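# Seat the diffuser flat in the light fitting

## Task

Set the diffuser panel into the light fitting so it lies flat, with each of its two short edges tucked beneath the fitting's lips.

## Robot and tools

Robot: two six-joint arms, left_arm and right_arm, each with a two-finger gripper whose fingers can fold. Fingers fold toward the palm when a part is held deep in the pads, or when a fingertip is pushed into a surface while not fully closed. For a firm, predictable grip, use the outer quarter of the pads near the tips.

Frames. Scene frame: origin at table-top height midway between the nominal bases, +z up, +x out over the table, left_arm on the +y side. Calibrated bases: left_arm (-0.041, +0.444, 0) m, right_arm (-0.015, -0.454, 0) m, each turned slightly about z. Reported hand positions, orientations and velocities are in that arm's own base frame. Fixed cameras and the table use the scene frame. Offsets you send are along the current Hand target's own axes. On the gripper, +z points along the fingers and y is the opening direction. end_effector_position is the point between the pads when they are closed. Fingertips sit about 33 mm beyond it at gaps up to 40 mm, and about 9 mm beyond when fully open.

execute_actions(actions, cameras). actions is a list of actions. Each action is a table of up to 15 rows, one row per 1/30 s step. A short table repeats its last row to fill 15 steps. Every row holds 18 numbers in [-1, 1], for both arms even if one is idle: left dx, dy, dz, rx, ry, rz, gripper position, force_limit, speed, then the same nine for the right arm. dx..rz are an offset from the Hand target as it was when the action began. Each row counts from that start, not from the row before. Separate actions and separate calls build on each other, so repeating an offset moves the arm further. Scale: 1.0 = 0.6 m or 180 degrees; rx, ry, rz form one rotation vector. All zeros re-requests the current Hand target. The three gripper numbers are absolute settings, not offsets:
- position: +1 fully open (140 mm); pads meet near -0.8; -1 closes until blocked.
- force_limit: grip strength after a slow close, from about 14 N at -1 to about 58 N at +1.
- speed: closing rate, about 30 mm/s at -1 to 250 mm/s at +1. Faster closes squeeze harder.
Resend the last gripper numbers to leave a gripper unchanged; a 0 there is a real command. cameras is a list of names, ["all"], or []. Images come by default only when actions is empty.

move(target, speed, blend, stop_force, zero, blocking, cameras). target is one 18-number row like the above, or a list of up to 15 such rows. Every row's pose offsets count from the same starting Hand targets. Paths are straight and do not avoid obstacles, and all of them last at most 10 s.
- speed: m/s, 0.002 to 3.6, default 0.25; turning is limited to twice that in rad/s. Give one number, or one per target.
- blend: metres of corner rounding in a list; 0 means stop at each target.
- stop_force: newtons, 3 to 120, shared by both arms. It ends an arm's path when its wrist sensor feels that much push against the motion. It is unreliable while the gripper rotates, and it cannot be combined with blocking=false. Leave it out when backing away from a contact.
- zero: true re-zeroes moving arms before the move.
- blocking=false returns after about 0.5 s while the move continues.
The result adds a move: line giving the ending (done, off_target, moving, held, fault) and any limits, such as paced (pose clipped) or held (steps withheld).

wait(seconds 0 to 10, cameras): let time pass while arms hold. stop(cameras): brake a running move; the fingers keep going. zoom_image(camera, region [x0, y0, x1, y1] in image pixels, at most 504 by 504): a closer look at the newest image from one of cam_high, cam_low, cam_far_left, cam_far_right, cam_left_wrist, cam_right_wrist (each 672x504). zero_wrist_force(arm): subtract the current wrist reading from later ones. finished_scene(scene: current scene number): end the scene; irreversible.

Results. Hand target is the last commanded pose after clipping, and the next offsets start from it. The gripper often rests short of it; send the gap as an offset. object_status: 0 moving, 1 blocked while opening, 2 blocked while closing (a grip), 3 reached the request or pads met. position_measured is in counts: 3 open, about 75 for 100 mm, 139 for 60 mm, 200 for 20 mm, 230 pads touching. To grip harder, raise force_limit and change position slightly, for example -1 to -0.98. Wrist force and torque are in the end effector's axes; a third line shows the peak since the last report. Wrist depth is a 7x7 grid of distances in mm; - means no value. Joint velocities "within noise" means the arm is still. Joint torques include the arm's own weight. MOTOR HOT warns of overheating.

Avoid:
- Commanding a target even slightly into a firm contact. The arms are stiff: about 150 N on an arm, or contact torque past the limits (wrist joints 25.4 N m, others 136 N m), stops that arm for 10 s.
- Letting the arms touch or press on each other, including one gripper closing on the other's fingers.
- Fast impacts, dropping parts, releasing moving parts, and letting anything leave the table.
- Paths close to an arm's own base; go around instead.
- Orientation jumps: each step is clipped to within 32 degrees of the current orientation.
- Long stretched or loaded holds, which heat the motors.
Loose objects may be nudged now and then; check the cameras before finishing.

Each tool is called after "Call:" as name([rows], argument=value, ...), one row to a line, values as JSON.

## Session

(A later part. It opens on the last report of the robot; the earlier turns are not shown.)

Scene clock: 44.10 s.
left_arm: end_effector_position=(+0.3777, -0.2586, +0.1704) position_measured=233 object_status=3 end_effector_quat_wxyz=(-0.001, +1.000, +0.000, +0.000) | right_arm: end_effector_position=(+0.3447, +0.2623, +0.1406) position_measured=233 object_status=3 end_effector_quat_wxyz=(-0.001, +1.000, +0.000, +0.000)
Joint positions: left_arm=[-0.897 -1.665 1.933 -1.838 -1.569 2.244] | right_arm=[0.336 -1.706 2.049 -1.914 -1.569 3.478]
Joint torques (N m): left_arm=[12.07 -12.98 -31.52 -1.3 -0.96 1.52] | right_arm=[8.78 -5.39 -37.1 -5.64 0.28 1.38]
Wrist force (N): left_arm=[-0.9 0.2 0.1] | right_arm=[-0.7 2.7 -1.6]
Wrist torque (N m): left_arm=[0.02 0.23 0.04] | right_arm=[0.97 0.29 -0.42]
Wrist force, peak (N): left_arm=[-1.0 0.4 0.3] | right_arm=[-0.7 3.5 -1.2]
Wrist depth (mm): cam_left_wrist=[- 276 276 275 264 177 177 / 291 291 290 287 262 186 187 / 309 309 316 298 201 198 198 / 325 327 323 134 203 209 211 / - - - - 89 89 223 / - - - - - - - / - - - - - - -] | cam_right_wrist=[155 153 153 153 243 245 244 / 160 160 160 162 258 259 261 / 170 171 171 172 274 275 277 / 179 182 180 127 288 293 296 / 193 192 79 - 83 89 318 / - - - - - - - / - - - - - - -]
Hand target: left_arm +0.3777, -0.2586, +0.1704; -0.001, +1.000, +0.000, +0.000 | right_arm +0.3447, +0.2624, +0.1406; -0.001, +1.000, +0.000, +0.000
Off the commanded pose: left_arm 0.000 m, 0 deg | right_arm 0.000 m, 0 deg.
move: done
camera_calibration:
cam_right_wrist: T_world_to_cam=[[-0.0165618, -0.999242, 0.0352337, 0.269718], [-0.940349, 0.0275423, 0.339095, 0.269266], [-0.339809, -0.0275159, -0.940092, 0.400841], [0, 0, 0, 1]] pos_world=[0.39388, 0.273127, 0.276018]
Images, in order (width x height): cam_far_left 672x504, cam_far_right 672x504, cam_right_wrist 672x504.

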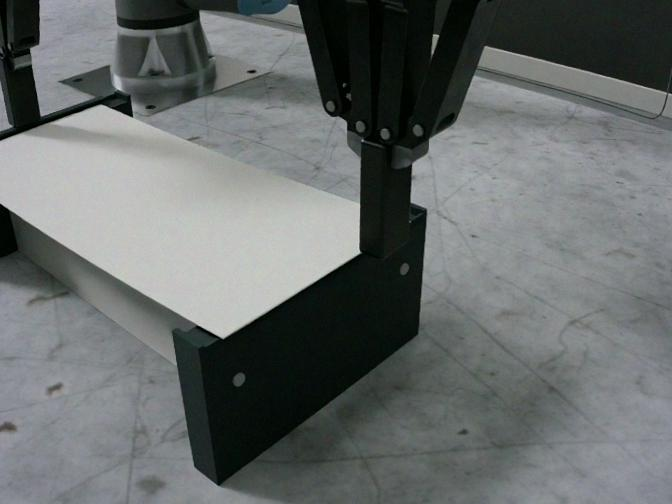

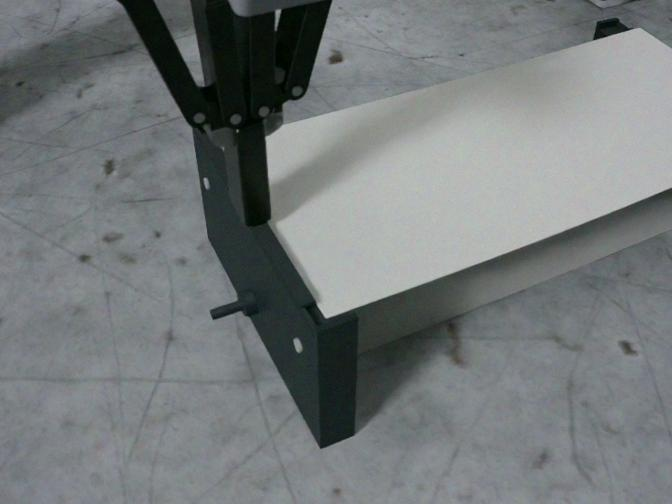

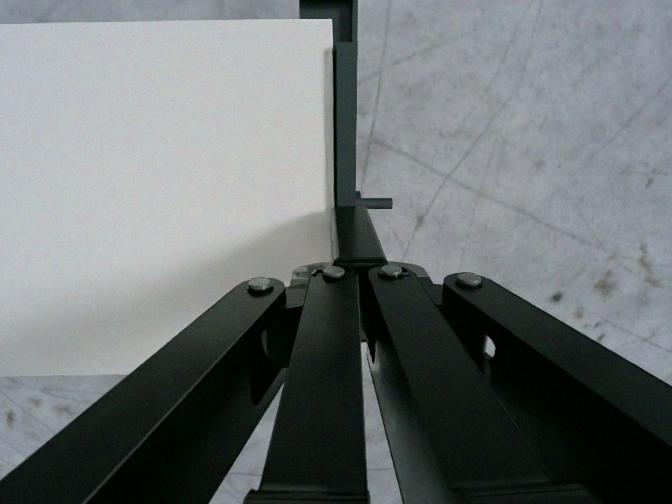

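Call:
move([
  [0,0,0,0,0,0,-1,-1,0,0,0,-0.05,0,0,0,-1,-1,0],
  [0,0,0.0498,0,0,0,-1,-1,0,0,-0.12,-0.05,0,0,0,-1,-1,0],
  [-0.0017,0.0417,0.0498,0,0,0,-1,-1,0,0,-0.12,-0.05,0,0,0,-1,-1,0],
], speed=[0.1,0.1,0.04])

Call:
move(target=[-0.0007,0.0167,0,0,0,0,-1,-1,0,0,0,0,0,0,0,-1,-1,0], speed=0.01, stop_force=6, cameras=["cam_far_left","cam_far_right","cam_low","cam_left_wrist","cam_right_wrist"])

Call:
zoom_image(camera="cam_far_right", region=[180, 100, 380, 340])

Call:
zoom_image(camera="cam_far_left", region=[160, 190, 440, 400])

Scene clock: 48.53 s.
left_arm: end_effector_position=(+0.3767, -0.2833, +0.1405) position_measured=233 object_status=3 end_effector_quat_wxyz=(-0.001, +1.000, +0.000, +0.000) | right_arm: end_effector_position=(+0.3447, +0.3344, +0.1708) position_measured=233 object_status=3 end_effector_quat_wxyz=(-0.001, +1.000, +0.000, +0.000)
Joint positions: left_arm=[-0.933 -1.607 1.96 -1.922 -1.569 2.209] | right_arm=[0.488 -1.609 1.881 -1.843 -1.569 3.63]
Joint torques (N m): left_arm=[-14.39 -17.21 -31.76 -5.1 0.03 -2.24] | right_arm=[8.92 -13.8 -36.8 -1.08 -1.25 1.28]
Wrist force (N): left_arm=[-0.9 0.4 0.0] | right_arm=[-0.6 2.7 -0.9]
Wrist torque (N m): left_arm=[0.04 0.21 0.12] | right_arm=[0.94 0.26 -0.35]
Wrist force, peak (N): left_arm=[-1.1 0.3 0.4] | right_arm=[-0.5 3.6 -1.1]
Wrist depth (mm): cam_left_wrist=[249 256 - 246 150 150 149 / 266 264 264 259 156 157 161 / 280 277 279 270 165 167 167 / 296 291 295 286 120 177 180 / 317 - - - 89 88 189 / - - - - - - - / - - - - - - -] | cam_right_wrist=[259 260 182 183 182 269 272 / 187 189 189 190 190 286 290 / 198 199 201 200 201 307 307 / - 214 214 126 211 330 332 / 226 224 79 - 83 341 354 / - - - - - - - / - - - - - - -]
Hand target: left_arm +0.3767, -0.2835, +0.1405; -0.001, +1.000, +0.000, +0.000 | right_arm +0.3447, +0.3344, +0.1708; -0.001, +1.000, +0.000, +0.000
Off the commanded pose: left_arm 0.000 m, 0 deg | right_arm 0.000 m, 0 deg.
move: done

Scene clock: 50.47 s.
left_arm: end_effector_position=(+0.3763, -0.2936, +0.1405) position_measured=233 object_status=3 end_effector_quat_wxyz=(-0.001, +1.000, +0.000, +0.000) | right_arm: end_effector_position=(+0.3447, +0.3344, +0.1708) position_measured=233 object_status=3 end_effector_quat_wxyz=(-0.001, +1.000, +0.000, +0.000)
Joint positions: left_arm=[-0.947 -1.592 1.946 -1.923 -1.569 2.195] | right_arm=[0.488 -1.609 1.881 -1.843 -1.569 3.63]
Joint torques (N m): left_arm=[-16.33 -14.45 -30.85 -5.62 0.85 -2.05] | right_arm=[8.37 -13.15 -35.26 -1.14 -1.18 1.25]
Wrist force (N): left_arm=[-0.5 -2.1 -0.5] | right_arm=[-0.5 2.6 -0.8]
Wrist torque (N m): left_arm=[0.06 0.15 0.13] | right_arm=[0.93 0.23 -0.35]
Wrist force, peak (N): left_arm=[-0.4 -2.5 -1.7] | right_arm=[-0.6 2.9 -1.0]
Wrist depth (mm): cam_left_wrist=[248 250 248 246 150 150 149 / 263 260 261 260 157 159 162 / 279 278 277 274 164 168 169 / 296 295 294 - 121 178 180 / - 313 - - 89 89 189 / - - - - - - - / - - - - - - -] | cam_right_wrist=[261 183 183 183 183 268 272 / 187 189 191 191 190 285 287 / 199 200 201 200 203 307 307 / 211 213 214 126 209 326 327 / 227 225 79 - 83 342 356 / - - - - - - - / - - - - - - -]
Hand target: left_arm +0.3763, -0.2936, +0.1405; -0.001, +1.000, +0.000, +0.000 | right_arm +0.3447, +0.3344, +0.1708; -0.001, +1.000, +0.000, +0.000
Off the commanded pose: left_arm 0.000 m, 0 deg | right_arm 0.000 m, 0 deg.
move: done
camera_calibration:
cam_left_wrist: T_world_to_cam=[[-0.00837618, -0.999781, -0.0191545, -0.27548], [-0.941707, 0.00144406, 0.336431, 0.30996], [-0.33633, 0.0208559, -0.941513, 0.407805], [0, 0, 0, 1]] pos_world=[0.426741, -0.284372, 0.274397]
cam_right_wrist: T_world_to_cam=[[-0.0165618, -0.999242, 0.0352337, 0.340705], [-0.940349, 0.0275423, 0.339095, 0.257167], [-0.339809, -0.0275159, -0.940092, 0.431156], [0, 0, 0, 1]] pos_world=[0.39398, 0.345227, 0.306118]
Images, in order (width x height): cam_low 672x504, cam_far_left 672x504, cam_far_right 672x504, cam_left_wrist 672x504, cam_right_wrist 672x504.

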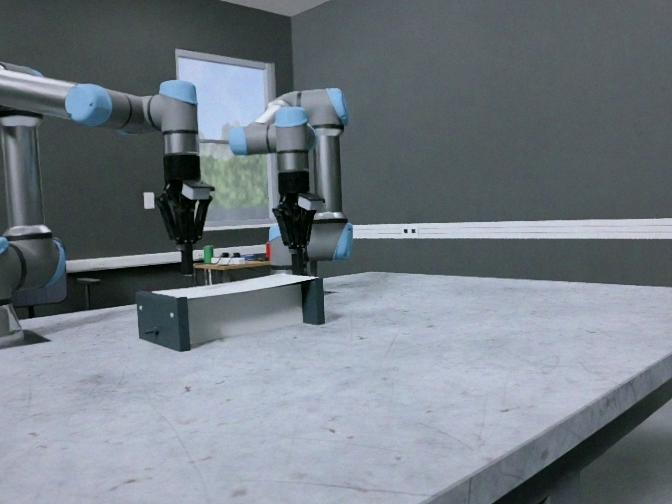

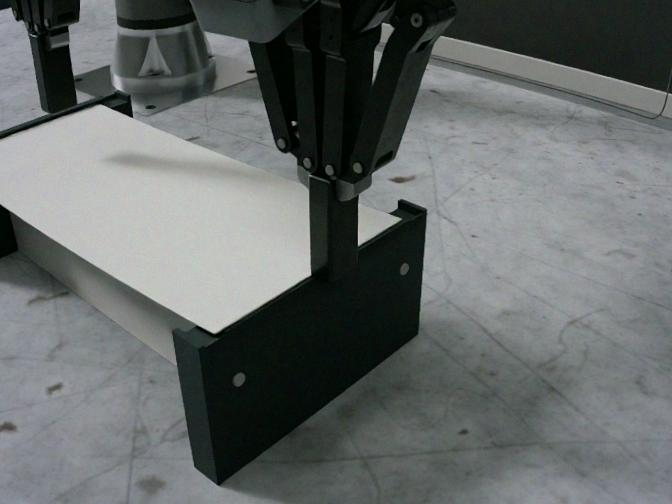

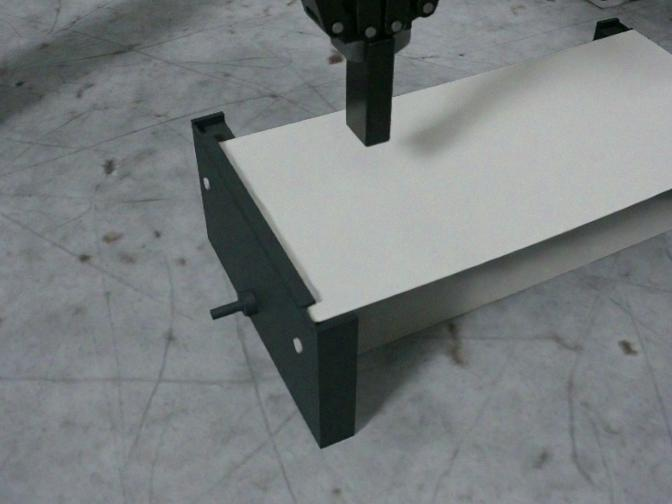

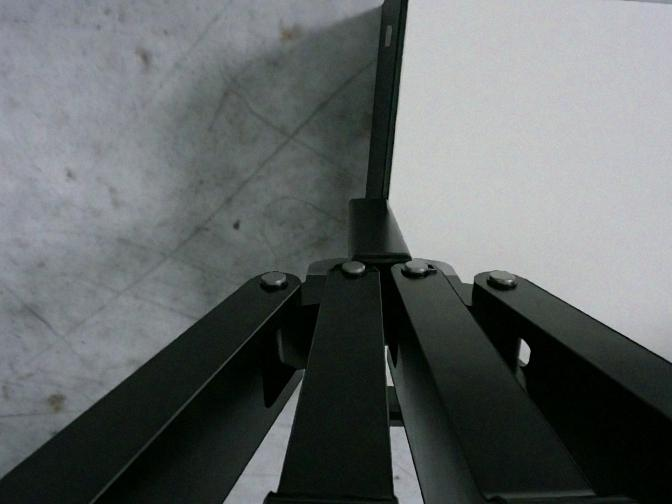

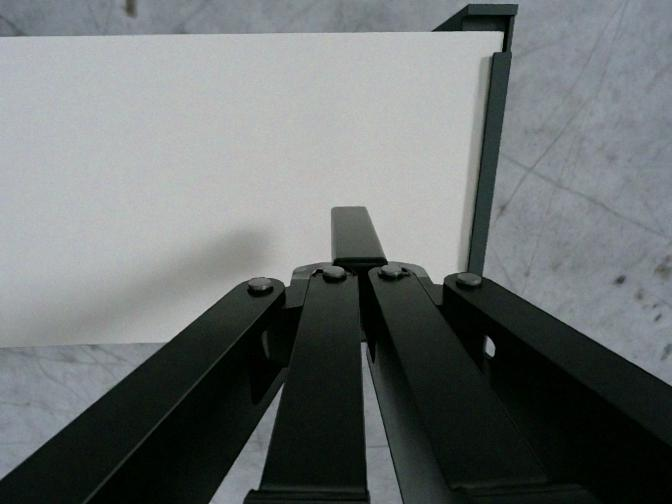

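Scaled by 2.100 from the camera's 672x504 image, which has a finer 960x720 frame.

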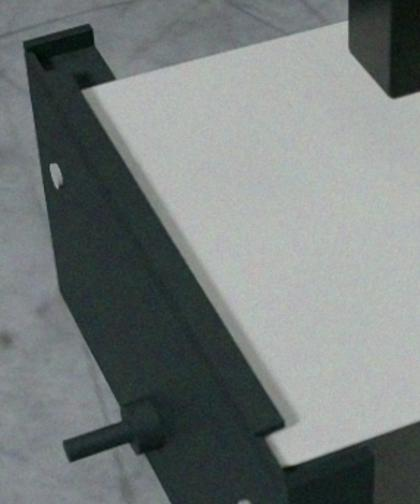

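Scaled by 1.800 from the camera's 672x504 image, which has a finer 960x720 frame.

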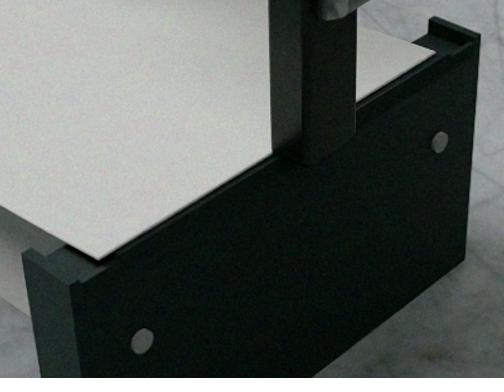

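Call:
move(target=[-0.0004,0.0117,0,0,0,0,-1,-1,0,0,0,0,0,0,0,-1,-1,0], speed=0.01, stop_force=12, cameras=["cam_far_left","cam_far_right","cam_left_wrist"])

Call:
zoom_image(camera="cam_far_right", region=[180, 100, 380, 340])

Call:
zoom_image(camera="cam_far_left", region=[160, 190, 440, 400])

Scene clock: 52.63 s.
left_arm: end_effector_position=(+0.3760, -0.3006, +0.1405) position_measured=233 object_status=3 end_effector_quat_wxyz=(-0.001, +1.000, +0.000, +0.000) | right_arm: end_effector_position=(+0.3447, +0.3344, +0.1708) position_measured=233 object_status=3 end_effector_quat_wxyz=(-0.001, +1.000, +0.000, +0.000)
Joint positions: left_arm=[-0.956 -1.582 1.936 -1.923 -1.569 2.185] | right_arm=[0.488 -1.609 1.881 -1.843 -1.569 3.63]
Joint torques (N m): left_arm=[-20.06 -11.75 -32.25 -8.03 -3.81 -2.09] | right_arm=[8.04 -12.76 -36.51 -1.02 -1.28 1.46]
Wrist force (N): left_arm=[-0.4 -13.1 -9.7] | right_arm=[-0.4 2.9 -0.8]
Wrist torque (N m): left_arm=[0.33 0.14 0.19] | right_arm=[0.99 0.22 -0.35]
Wrist force, peak (N): left_arm=[0.1 -13.4 -10.5] | right_arm=[-0.7 2.9 -1.0]
Wrist depth (mm): cam_left_wrist=[250 249 247 245 149 152 152 / 266 262 264 - 158 159 162 / 275 273 276 279 165 170 172 / 301 - 289 286 134 180 183 / 317 - - - 89 89 193 / - - - - - - - / - - - - - - -] | cam_right_wrist=[263 186 185 186 183 270 272 / 191 193 193 192 191 284 288 / 202 204 205 202 203 301 307 / 216 218 218 126 213 328 328 / 231 229 79 - 83 342 353 / - - - - - - - / - - - - - - -]
Hand target: left_arm +0.3760, -0.3006, +0.1405; -0.001, +1.000, +0.000, +0.000 | right_arm +0.3447, +0.3344, +0.1708; -0.001, +1.000, +0.000, +0.000
Off the commanded pose: left_arm 0.000 m, 0 deg | right_arm 0.000 m, 0 deg.
move: done
camera_calibration:
cam_left_wrist: T_world_to_cam=[[-0.00837618, -0.999781, -0.0191545, -0.28248], [-0.941707, 0.00144406, 0.336431, 0.309781], [-0.33633, 0.0208559, -0.941513, 0.407884], [0, 0, 0, 1]] pos_world=[0.426541, -0.291372, 0.274397]
Images, in order (width x height): cam_far_left 672x504, cam_far_right 672x504, cam_left_wrist 672x504.

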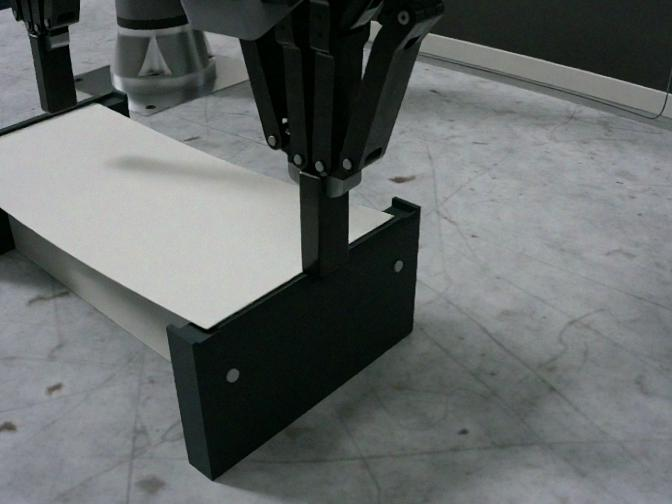

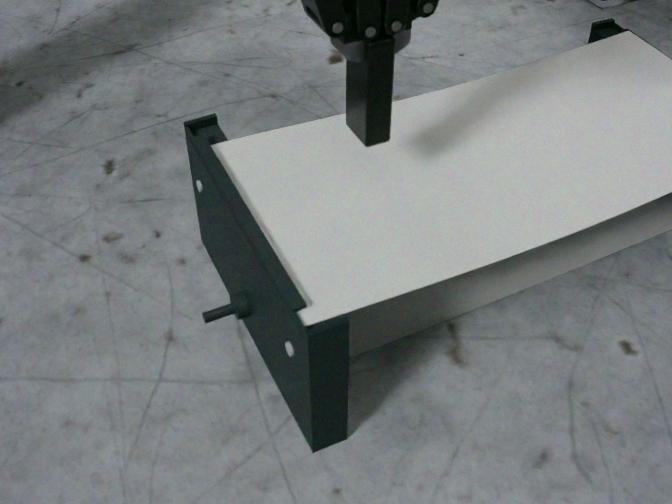

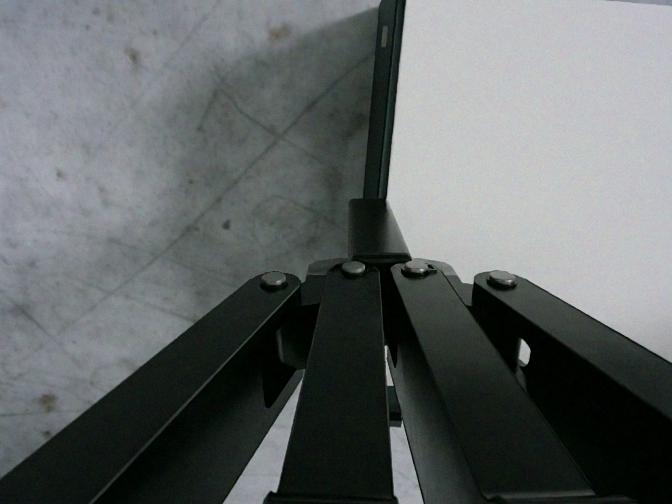

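Scaled by 2.100 from the camera's 672x504 image, which has a finer 960x720 frame.

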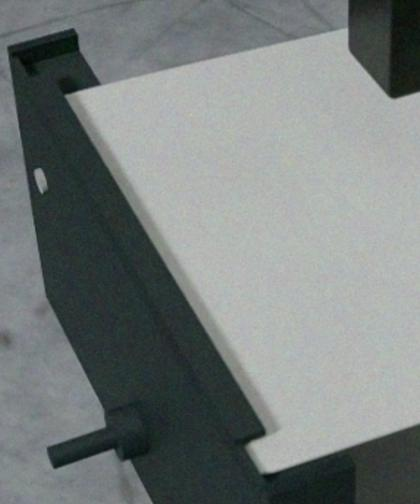

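Scaled by 1.800 from the camera's 672x504 image, which has a finer 960x720 frame.

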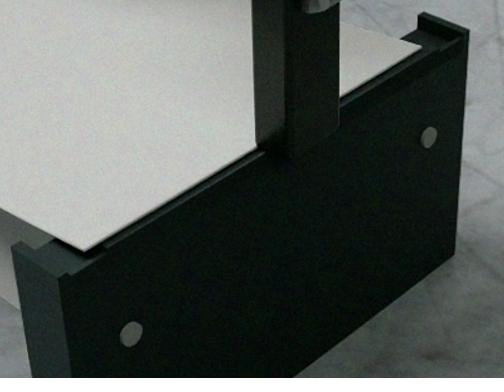

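Call:
move([
  [0,-0.01,0,0,0,0,-1,-1,0,0,0,0,0,0,0,-1,-1,0],
  [0,-0.01,-0.06,0,0,0,-1,-1,0,-0.0047,-0.18,0.02,0,0,0,-1,-1,0],
], speed=[0.05,0.15])

Call:
move(target=[0,0,0,0,0,0,-1,-1,0,0,0,0.068,0,0,0,-1,-1,0], speed=0.02, stop_force=15, cameras=["cam_far_left","cam_far_right","cam_left_wrist"])

Call:
zoom_image(camera="cam_far_right", region=[180, 100, 380, 340])

Call:
zoom_image(camera="cam_far_left", region=[160, 190, 440, 400])

Scene clock: 56.40 s.
left_arm: end_effector_position=(+0.3760, -0.2946, +0.1765) position_measured=233 object_status=3 end_effector_quat_wxyz=(-0.001, +1.000, +0.000, +0.000) | right_arm: end_effector_position=(+0.3419, +0.4423, +0.1590) position_measured=233 object_status=3 end_effector_quat_wxyz=(-0.001, +1.000, +0.000, +0.000)
Joint positions: left_arm=[-0.948 -1.618 1.874 -1.826 -1.569 2.193] | right_arm=[0.671 -1.412 1.702 -1.862 -1.569 3.813]
Joint torques (N m): left_arm=[-2.92 -28.59 -31.88 -1.56 0.79 -0.93] | right_arm=[8.53 -21.65 -36.41 -1.17 -1.28 1.5]
Wrist force (N): left_arm=[-0.8 0.4 0.3] | right_arm=[-0.4 2.9 -0.8]
Wrist torque (N m): left_arm=[0.05 0.19 0.05] | right_arm=[1.03 0.25 -0.38]
Wrist force, peak (N): left_arm=[0.0 -13.7 -10.3] | right_arm=[-0.6 3.9 -0.8]
Wrist depth (mm): cam_left_wrist=[283 290 281 - 182 185 187 / 293 - 298 296 191 192 195 / 313 314 309 306 203 205 205 / 342 334 332 - 210 216 218 / 356 351 - - 89 89 230 / - - - - - - - / - - - - - - -] | cam_right_wrist=[166 167 168 170 171 172 172 / 172 175 178 179 180 181 181 / 182 184 187 189 191 192 192 / 196 196 200 126 200 206 205 / 205 207 79 - 83 89 221 / - - - - - - - / - - - - - - -]
Hand target: left_arm +0.3760, -0.2946, +0.1765; -0.001, +1.000, +0.000, +0.000 | right_arm +0.3420, +0.4424, +0.1590; -0.001, +1.000, +0.000, +0.000
Off the commanded pose: left_arm 0.000 m, 0 deg | right_arm 0.000 m, 0 deg.
move: done

Scene clock: 59.20 s.
left_arm: end_effector_position=(+0.3760, -0.2946, +0.1765) position_measured=233 object_status=3 end_effector_quat_wxyz=(-0.001, +1.000, +0.000, +0.000) | right_arm: end_effector_position=(+0.3419, +0.4425, +0.1300) position_measured=233 object_status=3 end_effector_quat_wxyz=(-0.001, +1.000, +0.000, +0.000)
Joint positions: left_arm=[-0.948 -1.618 1.874 -1.826 -1.569 2.193] | right_arm=[0.671 -1.39 1.754 -1.935 -1.569 3.813]
Joint torques (N m): left_arm=[-11.46 -27.7 -31.13 -1.33 -0.17 -1.07] | right_arm=[-1.65 -32.58 -32.05 -0.86 1.84 0.83]
Wrist force (N): left_arm=[-1.1 0.5 0.1] | right_arm=[-3.6 6.0 -14.8]
Wrist torque (N m): left_arm=[0.05 0.25 0.05] | right_arm=[0.92 0.23 -0.39]
Wrist force, peak (N): left_arm=[-1.3 0.3 0.1] | right_arm=[-13.6 16.3 -55.1]
Wrist depth (mm): cam_left_wrist=[276 281 281 279 183 187 189 / 300 295 293 291 193 197 195 / 316 314 315 312 203 207 211 / 335 335 331 - 120 220 223 / - 352 - - 89 89 235 / - - - - - - - / - - - - - - -] | cam_right_wrist=[140 142 146 145 148 147 147 / 149 152 153 155 156 156 155 / 158 161 164 163 166 166 165 / 167 172 173 126 173 177 176 / 178 178 79 - 83 89 187 / - - - - - - - / - - - - - - -]
Hand target: left_arm +0.3760, -0.2946, +0.1765; -0.001, +1.000, +0.000, +0.000 | right_arm +0.3419, +0.4425, +0.1300; -0.001, +1.000, +0.000, +0.000 (not the last commanded pose)
Off the commanded pose: left_arm 0.000 m, 0 deg | right_arm 0.012 m, 0 deg.
move: contact (right_arm)
camera_calibration:
cam_left_wrist: T_world_to_cam=[[-0.00837618, -0.999781, -0.0191545, -0.275892], [-0.941707, 0.00144406, 0.336431, 0.297661], [-0.33633, 0.0208559, -0.941513, 0.441655], [0, 0, 0, 1]] pos_world=[0.426541, -0.285472, 0.310397]
Images, in order (width x height): cam_far_left 672x504, cam_far_right 672x504, cam_left_wrist 672x504.

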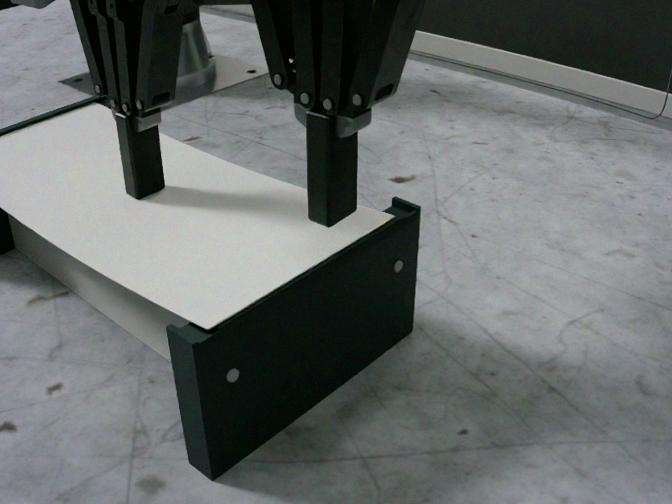

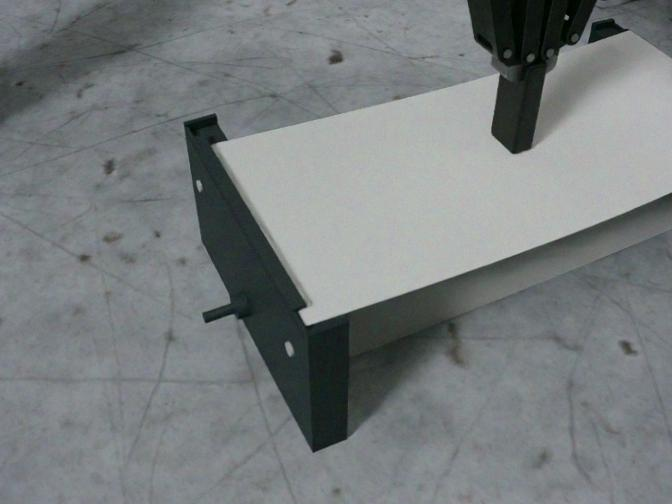

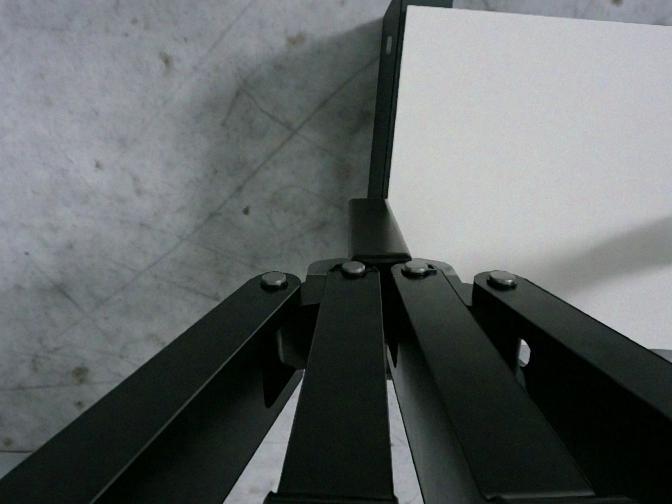

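Scaled by 2.100 from the camera's 672x504 image, which has a finer 960x720 frame.

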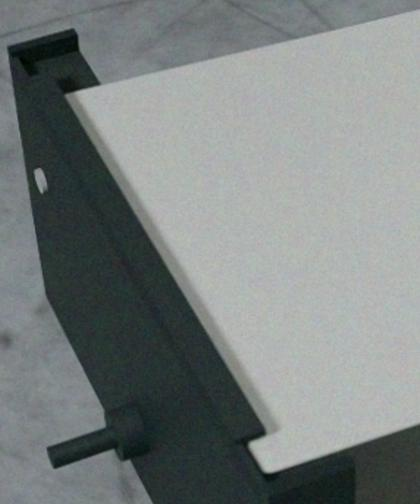

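Scaled by 1.800 from the camera's 672x504 image, which has a finer 960x720 frame.

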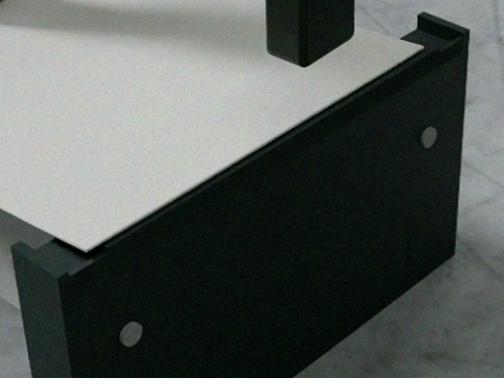

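Call:
zoom_image(camera="cam_left_wrist", region=[360, 0, 460, 120])

Call:
zoom_image(camera="cam_far_left", region=[160, 290, 260, 380])

Call:
zoom_image(camera="cam_far_right", region=[260, 260, 380, 370])

Scaled by 4.200 from the camera's 672x504 image, which has a finer 960x720 frame.

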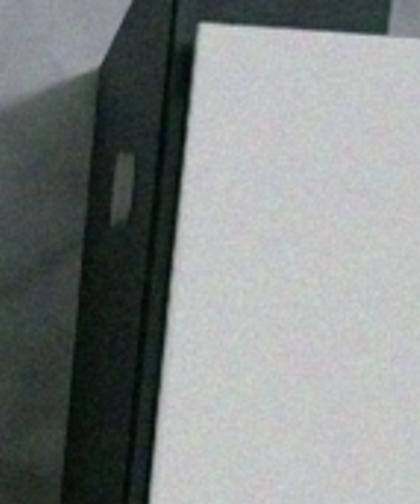

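Scaled by 5.040 from the camera's 672x504 image, which has a finer 960x720 frame.

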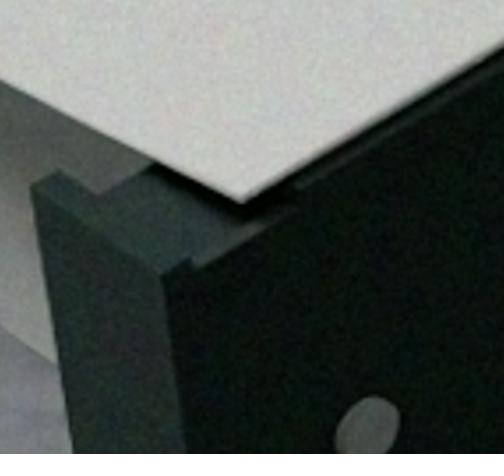

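Scaled by 4.200 from the camera's 672x504 image, which has a finer 960x720 frame.

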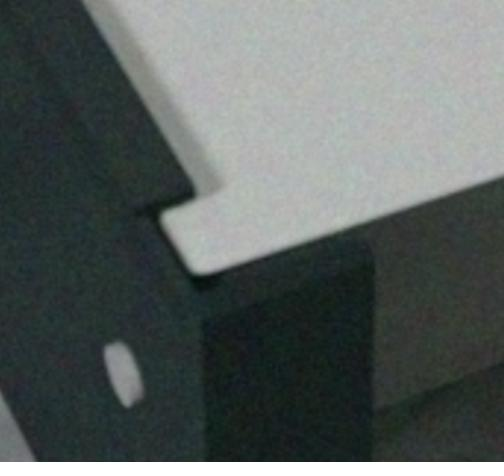

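Call:
move(target=[-0.3,0.179,-0.1225,0.385,0.385,0.385,-0.3,-1,0,0,0,-0.1,0,0,0,-1,-1,0], speed=0.4, cameras=["cam_high","cam_far_left","cam_left_wrist","cam_low"])

Scene clock: 71.33 s.
left_arm: end_effector_position=(+0.1960, -0.4022, +0.2497) position_measured=167 object_status=3 end_effector_quat_wxyz=(+0.501, -0.499, +0.500, -0.500) | right_arm: end_effector_position=(+0.3420, +0.4424, +0.1900) position_measured=233 object_status=3 end_effector_quat_wxyz=(-0.001, +1.000, +0.000, +0.000)
Joint positions: left_arm=[-2.174 -1.383 2.012 -0.628 -0.603 1.572] | right_arm=[0.671 -1.43 1.642 -1.783 -1.569 3.813]
Joint torques (N m): left_arm=[-14.89 -17.39 -5.2 3.5 1.68 -1.82] | right_arm=[-11.18 -39.02 -36.14 -1.08 -0.19 -1.96]
Wrist force (N): left_arm=[0.7 -1.2 1.7] | right_arm=[-0.3 3.2 -0.3]
Wrist torque (N m): left_arm=[-0.06 -0.46 -0.21] | right_arm=[1.09 0.23 -0.38]
Wrist force, peak (N): left_arm=[0.5 -1.3 1.9] | right_arm=[-3.3 5.7 -15.7]
Wrist depth (mm): cam_left_wrist=[242 242 259 265 261 690 231 / 260 260 278 2220 997 367 255 / - - 2644 2477 2377 363 255 / 2140 - 2531 2615 129 312 261 / - - - - - - 82 / - - - - - - - / - - - - - - -] | cam_right_wrist=[193 195 199 200 283 202 202 / 200 202 206 210 209 210 209 / 212 215 217 220 222 222 223 / 227 229 231 126 234 239 239 / 255 240 79 - 83 248 262 / - - - - - - - / - - - - - - -]
Hand target: left_arm +0.1960, -0.4022, +0.2497; +0.501, -0.499, +0.500, -0.500 | right_arm +0.3420, +0.4424, +0.1900; -0.001, +1.000, +0.000, +0.000
Off the commanded pose: left_arm 0.000 m, 0 deg | right_arm 0.000 m, 0 deg.
move: done
camera_calibration:
cam_left_wrist: T_world_to_cam=[[0.0178207, 0.0105635, -0.999785, 0.262551], [-0.336978, 0.941504, 0.00394123, 0.446258], [0.941344, 0.336836, 0.0203379, 0.0888073], [0, 0, 0, 1]] pos_world=[0.0621021, -0.45284, 0.25893]
Images, in order (width x height): cam_high 672x504, cam_low 672x504, cam_far_left 672x504, cam_left_wrist 672x504.

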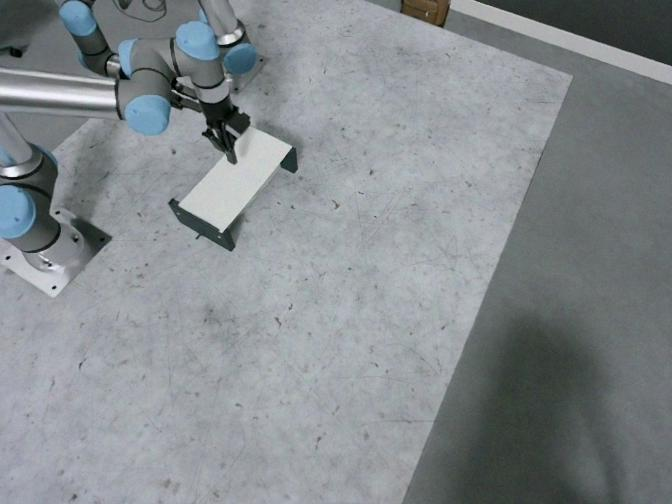

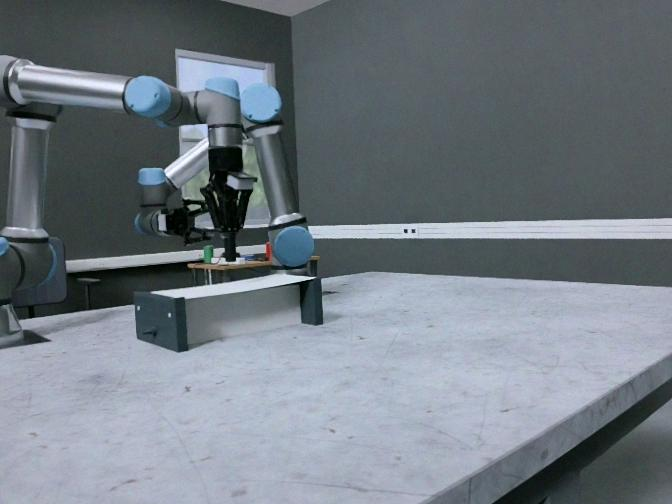

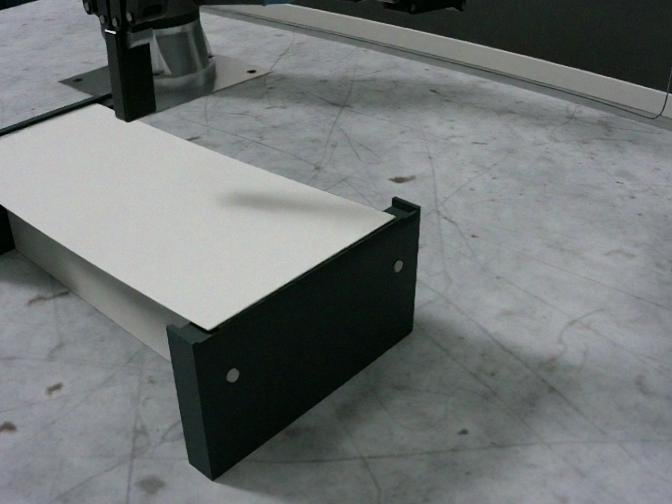

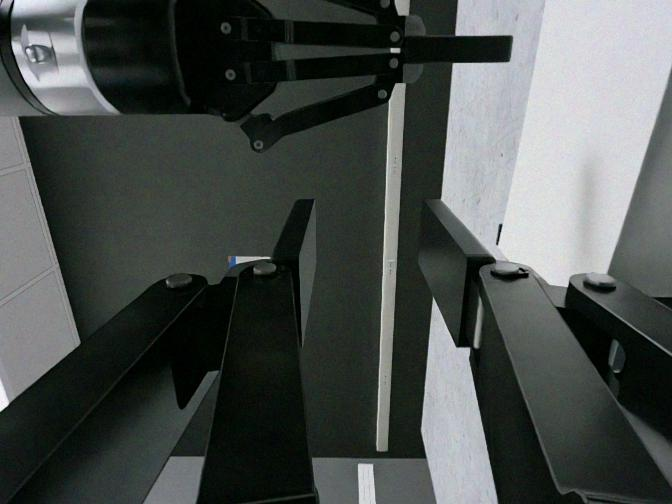

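Call:
move([
  [0,0.2417,0,0,0,0,-0.3,-1,0,0,0,0,0,0,0,-1,-1,0],
  [0.005,0.2417,0.11,0,0,0,-0.3,-1,0,0,0,0,0,0,0,-1,-1,0],
], speed=[0.15,0.08], cameras=["cam_high","cam_far_left","cam_far_right","cam_left_wrist","cam_right_wrist"])

Call:
zoom_image(camera="cam_far_left", region=[90, 60, 390, 260])

Call:
zoom_image(camera="cam_left_wrist", region=[200, 100, 600, 400])

Scene clock: 75.50 s.
left_arm: end_effector_position=(+0.2620, -0.4049, +0.1048) position_measured=167 object_status=3 end_effector_quat_wxyz=(+0.501, -0.499, +0.500, -0.500) | right_arm: end_effector_position=(+0.3420, +0.4424, +0.1900) position_measured=233 object_status=3 end_effector_quat_wxyz=(-0.001, +1.000, +0.000, +0.000)
Joint positions: left_arm=[-2.025 -1.111 2.156 -1.043 -0.454 1.571] | right_arm=[0.671 -1.43 1.642 -1.783 -1.569 3.813]
Joint torques (N m): left_arm=[12.72 -31.09 -8.62 -0.19 1.82 -1.17] | right_arm=[-9.72 -38.66 -36.58 -1.13 -0.11 -1.86]
Wrist force (N): left_arm=[0.4 -1.5 2.1] | right_arm=[-0.2 3.0 -0.3]
Wrist torque (N m): left_arm=[-0.11 -0.39 -0.24] | right_arm=[1.03 0.22 -0.38]
Wrist force, peak (N): left_arm=[0.4 -2.5 2.0] | right_arm=[-0.4 3.5 -0.2]
Wrist depth (mm): cam_left_wrist=[205 203 201 - - 166 166 / 216 2242 - - 182 - 160 / 2531 2354 2285 2426 187 - - / 2012 - 2477 137 149 101 171 / - - - 2836 - - 82 / - - - - - - - / - - - - - - -] | cam_right_wrist=[277 195 199 200 203 203 202 / 200 202 207 208 209 209 209 / 212 215 221 220 223 222 223 / 225 229 230 126 234 239 239 / 253 240 79 - 83 250 260 / - - - - - - - / - - - - - - -]
Hand target: left_arm +0.2621, -0.4049, +0.1048; +0.501, -0.499, +0.500, -0.500 | right_arm +0.3420, +0.4424, +0.1900; -0.001, +1.000, +0.000, +0.000
Off the commanded pose: left_arm 0.000 m, 0 deg | right_arm 0.000 m, 0 deg.
move: done
camera_calibration:
cam_left_wrist: T_world_to_cam=[[0.0181981, 0.0106968, -0.999777, 0.116445], [-0.336771, 0.941578, 0.00394416, 0.471524], [0.941411, 0.336624, 0.0207373, 0.0303523], [0, 0, 0, 1]] pos_world=[0.128102, -0.45544, 0.11393]
cam_right_wrist: T_world_to_cam=[[-0.016524, -0.999239, 0.0353285, 0.447753], [-0.940318, 0.0275415, 0.339181, 0.245012], [-0.339896, -0.0276154, -0.940057, 0.451291], [0, 0, 0, 1]] pos_world=[0.39118, 0.453127, 0.325318]
Images, in order (width x height): cam_high 672x504, cam_far_left 672x504, cam_far_right 672x504, cam_left_wrist 672x504, cam_right_wrist 672x504.

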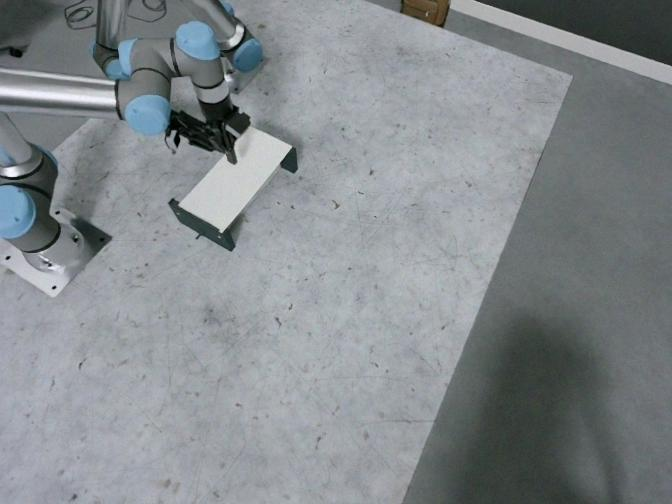

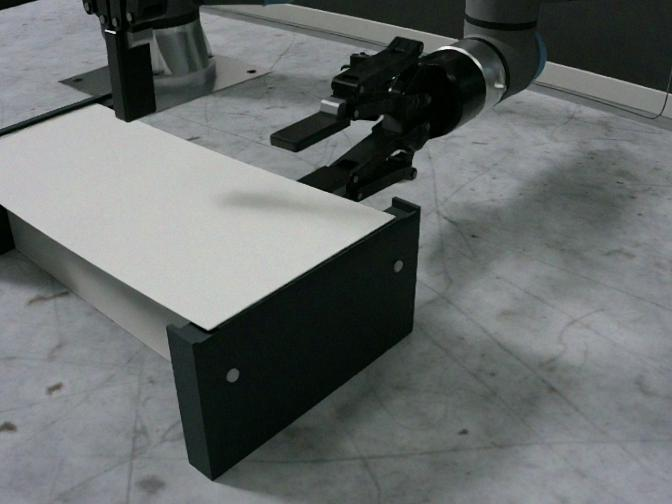

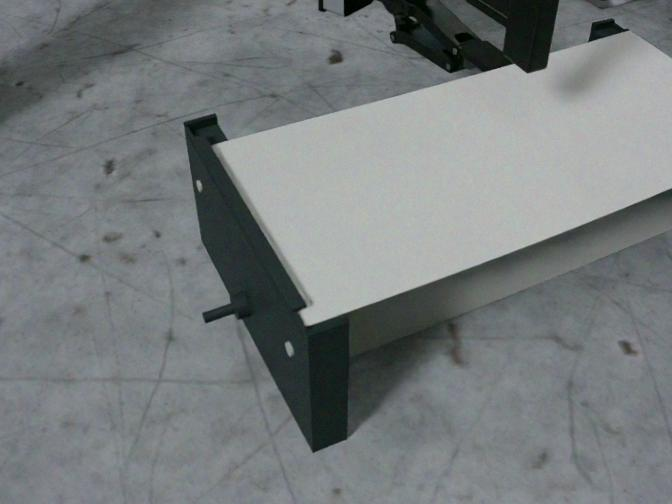

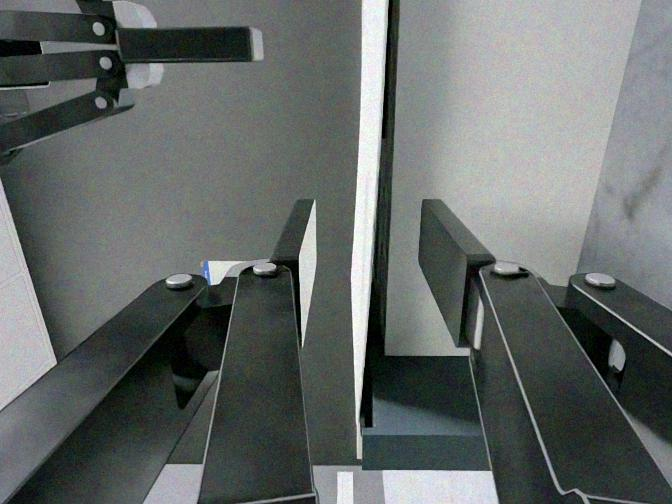

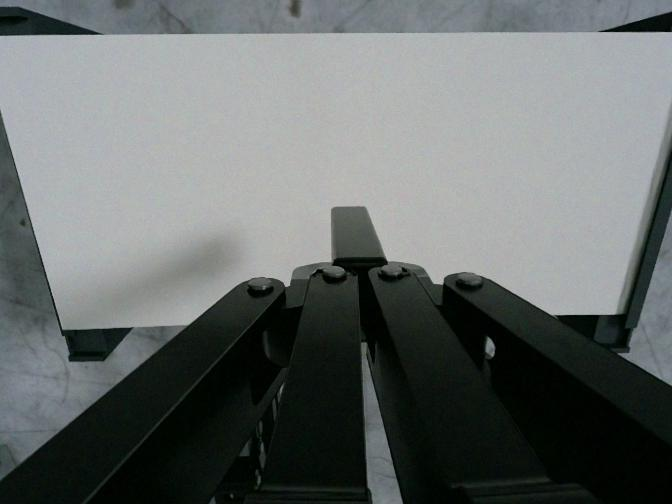

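Scaled by 1.680 from the camera's 672x504 image, which has a finer 960x720 frame.

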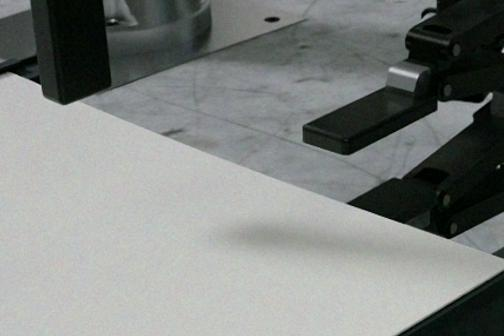

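Scaled by 1.260 from the camera's 672x504 image, which has a finer 960x720 frame.

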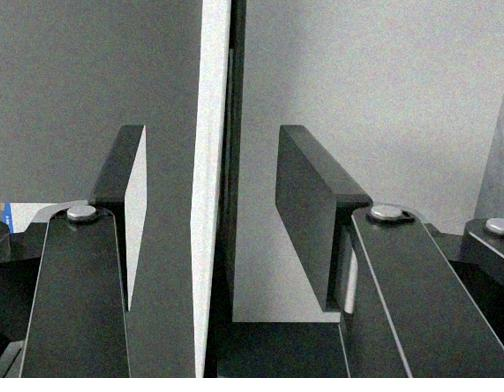

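Call:
move(target=[0,0,0,0,0,0,-1,-0.05,-1,0,0,0,0,0,0,-1,-1,0], cameras=["cam_far_left","cam_left_wrist"])

Call:
zoom_image(camera="cam_far_left", region=[0, 60, 440, 380])

Scene clock: 77.93 s.
left_arm: end_effector_position=(+0.2621, -0.4049, +0.1048) position_measured=230 object_status=0 end_effector_quat_wxyz=(+0.501, -0.499, +0.500, -0.500) | right_arm: end_effector_position=(+0.3420, +0.4424, +0.1900) position_measured=233 object_status=3 end_effector_quat_wxyz=(-0.001, +1.000, +0.000, +0.000)
Joint positions: left_arm=[-2.024 -1.111 2.155 -1.043 -0.453 1.571] | right_arm=[0.671 -1.43 1.642 -1.783 -1.569 3.813]
Joint torques (N m): left_arm=[10.89 -24.28 -18.89 2.03 1.69 0.32] | right_arm=[-10.01 -37.41 -35.85 -1.11 -0.14 -1.67]
Wrist force (N): left_arm=[0.4 -0.6 1.7] | right_arm=[-0.3 3.2 -0.2]
Wrist torque (N m): left_arm=[-0.04 -0.44 -0.21] | right_arm=[1.08 0.23 -0.38]
Wrist force, peak (N): left_arm=[0.4 -1.2 2.2] | right_arm=[-0.2 3.5 -0.3]
Wrist depth (mm): cam_left_wrist=[205 203 200 2083 - - 157 / 219 229 - - - - 159 / 2452 - 3097 2012 - - 166 / 2402 2285 2586 - 111 - 175 / - - - - - 88 174 / - - - - - - - / - - - - - - -] | cam_right_wrist=[193 195 197 198 199 202 202 / 200 202 204 206 208 206 211 / 212 213 216 217 219 222 223 / 226 228 230 126 231 236 240 / 253 239 79 - 83 246 265 / - - - - - - - / - - - - - - -]
Hand target: left_arm +0.2621, -0.4049, +0.1048; +0.501, -0.499, +0.500, -0.500 | right_arm +0.3420, +0.4424, +0.1900; -0.001, +1.000, +0.000, +0.000
Off the commanded pose: left_arm 0.000 m, 0 deg | right_arm 0.000 m, 0 deg.
move: done
camera_calibration:
cam_left_wrist: T_world_to_cam=[[0.0181637, 0.0107907, -0.999777, 0.11649], [-0.336772, 0.941577, 0.00404412, 0.471546], [0.941411, 0.336624, 0.0207365, 0.0302582], [0, 0, 0, 1]] pos_world=[0.128202, -0.45544, 0.11393]
Images, in order (width x height): cam_far_left 672x504, cam_left_wrist 672x504.

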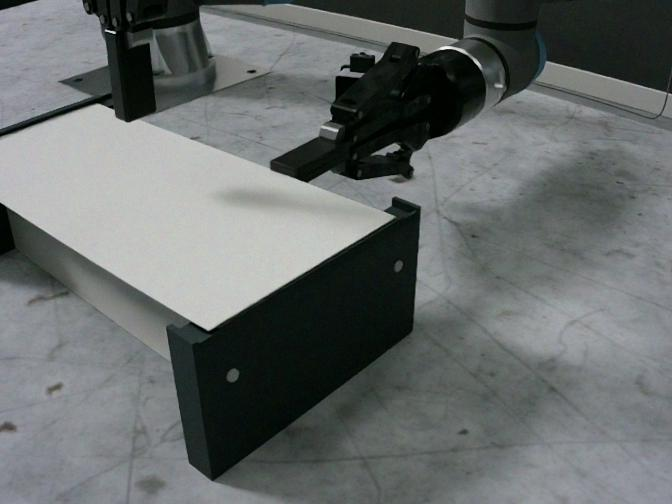

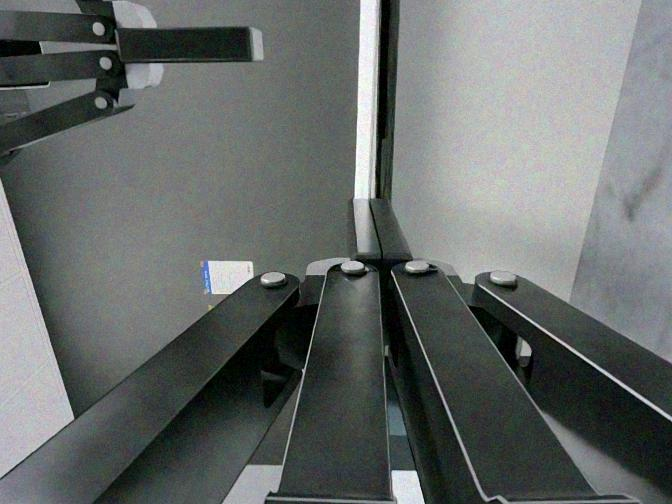

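Scaled by 1.145 from the camera's 672x504 image, which has a finer 960x720 frame.

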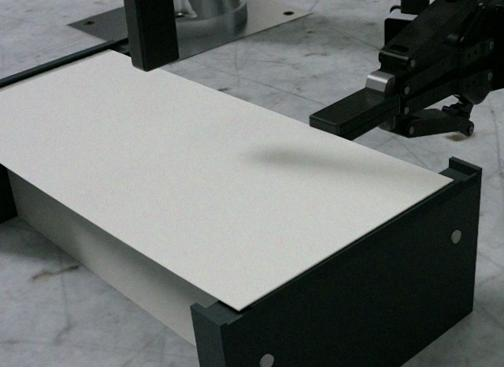

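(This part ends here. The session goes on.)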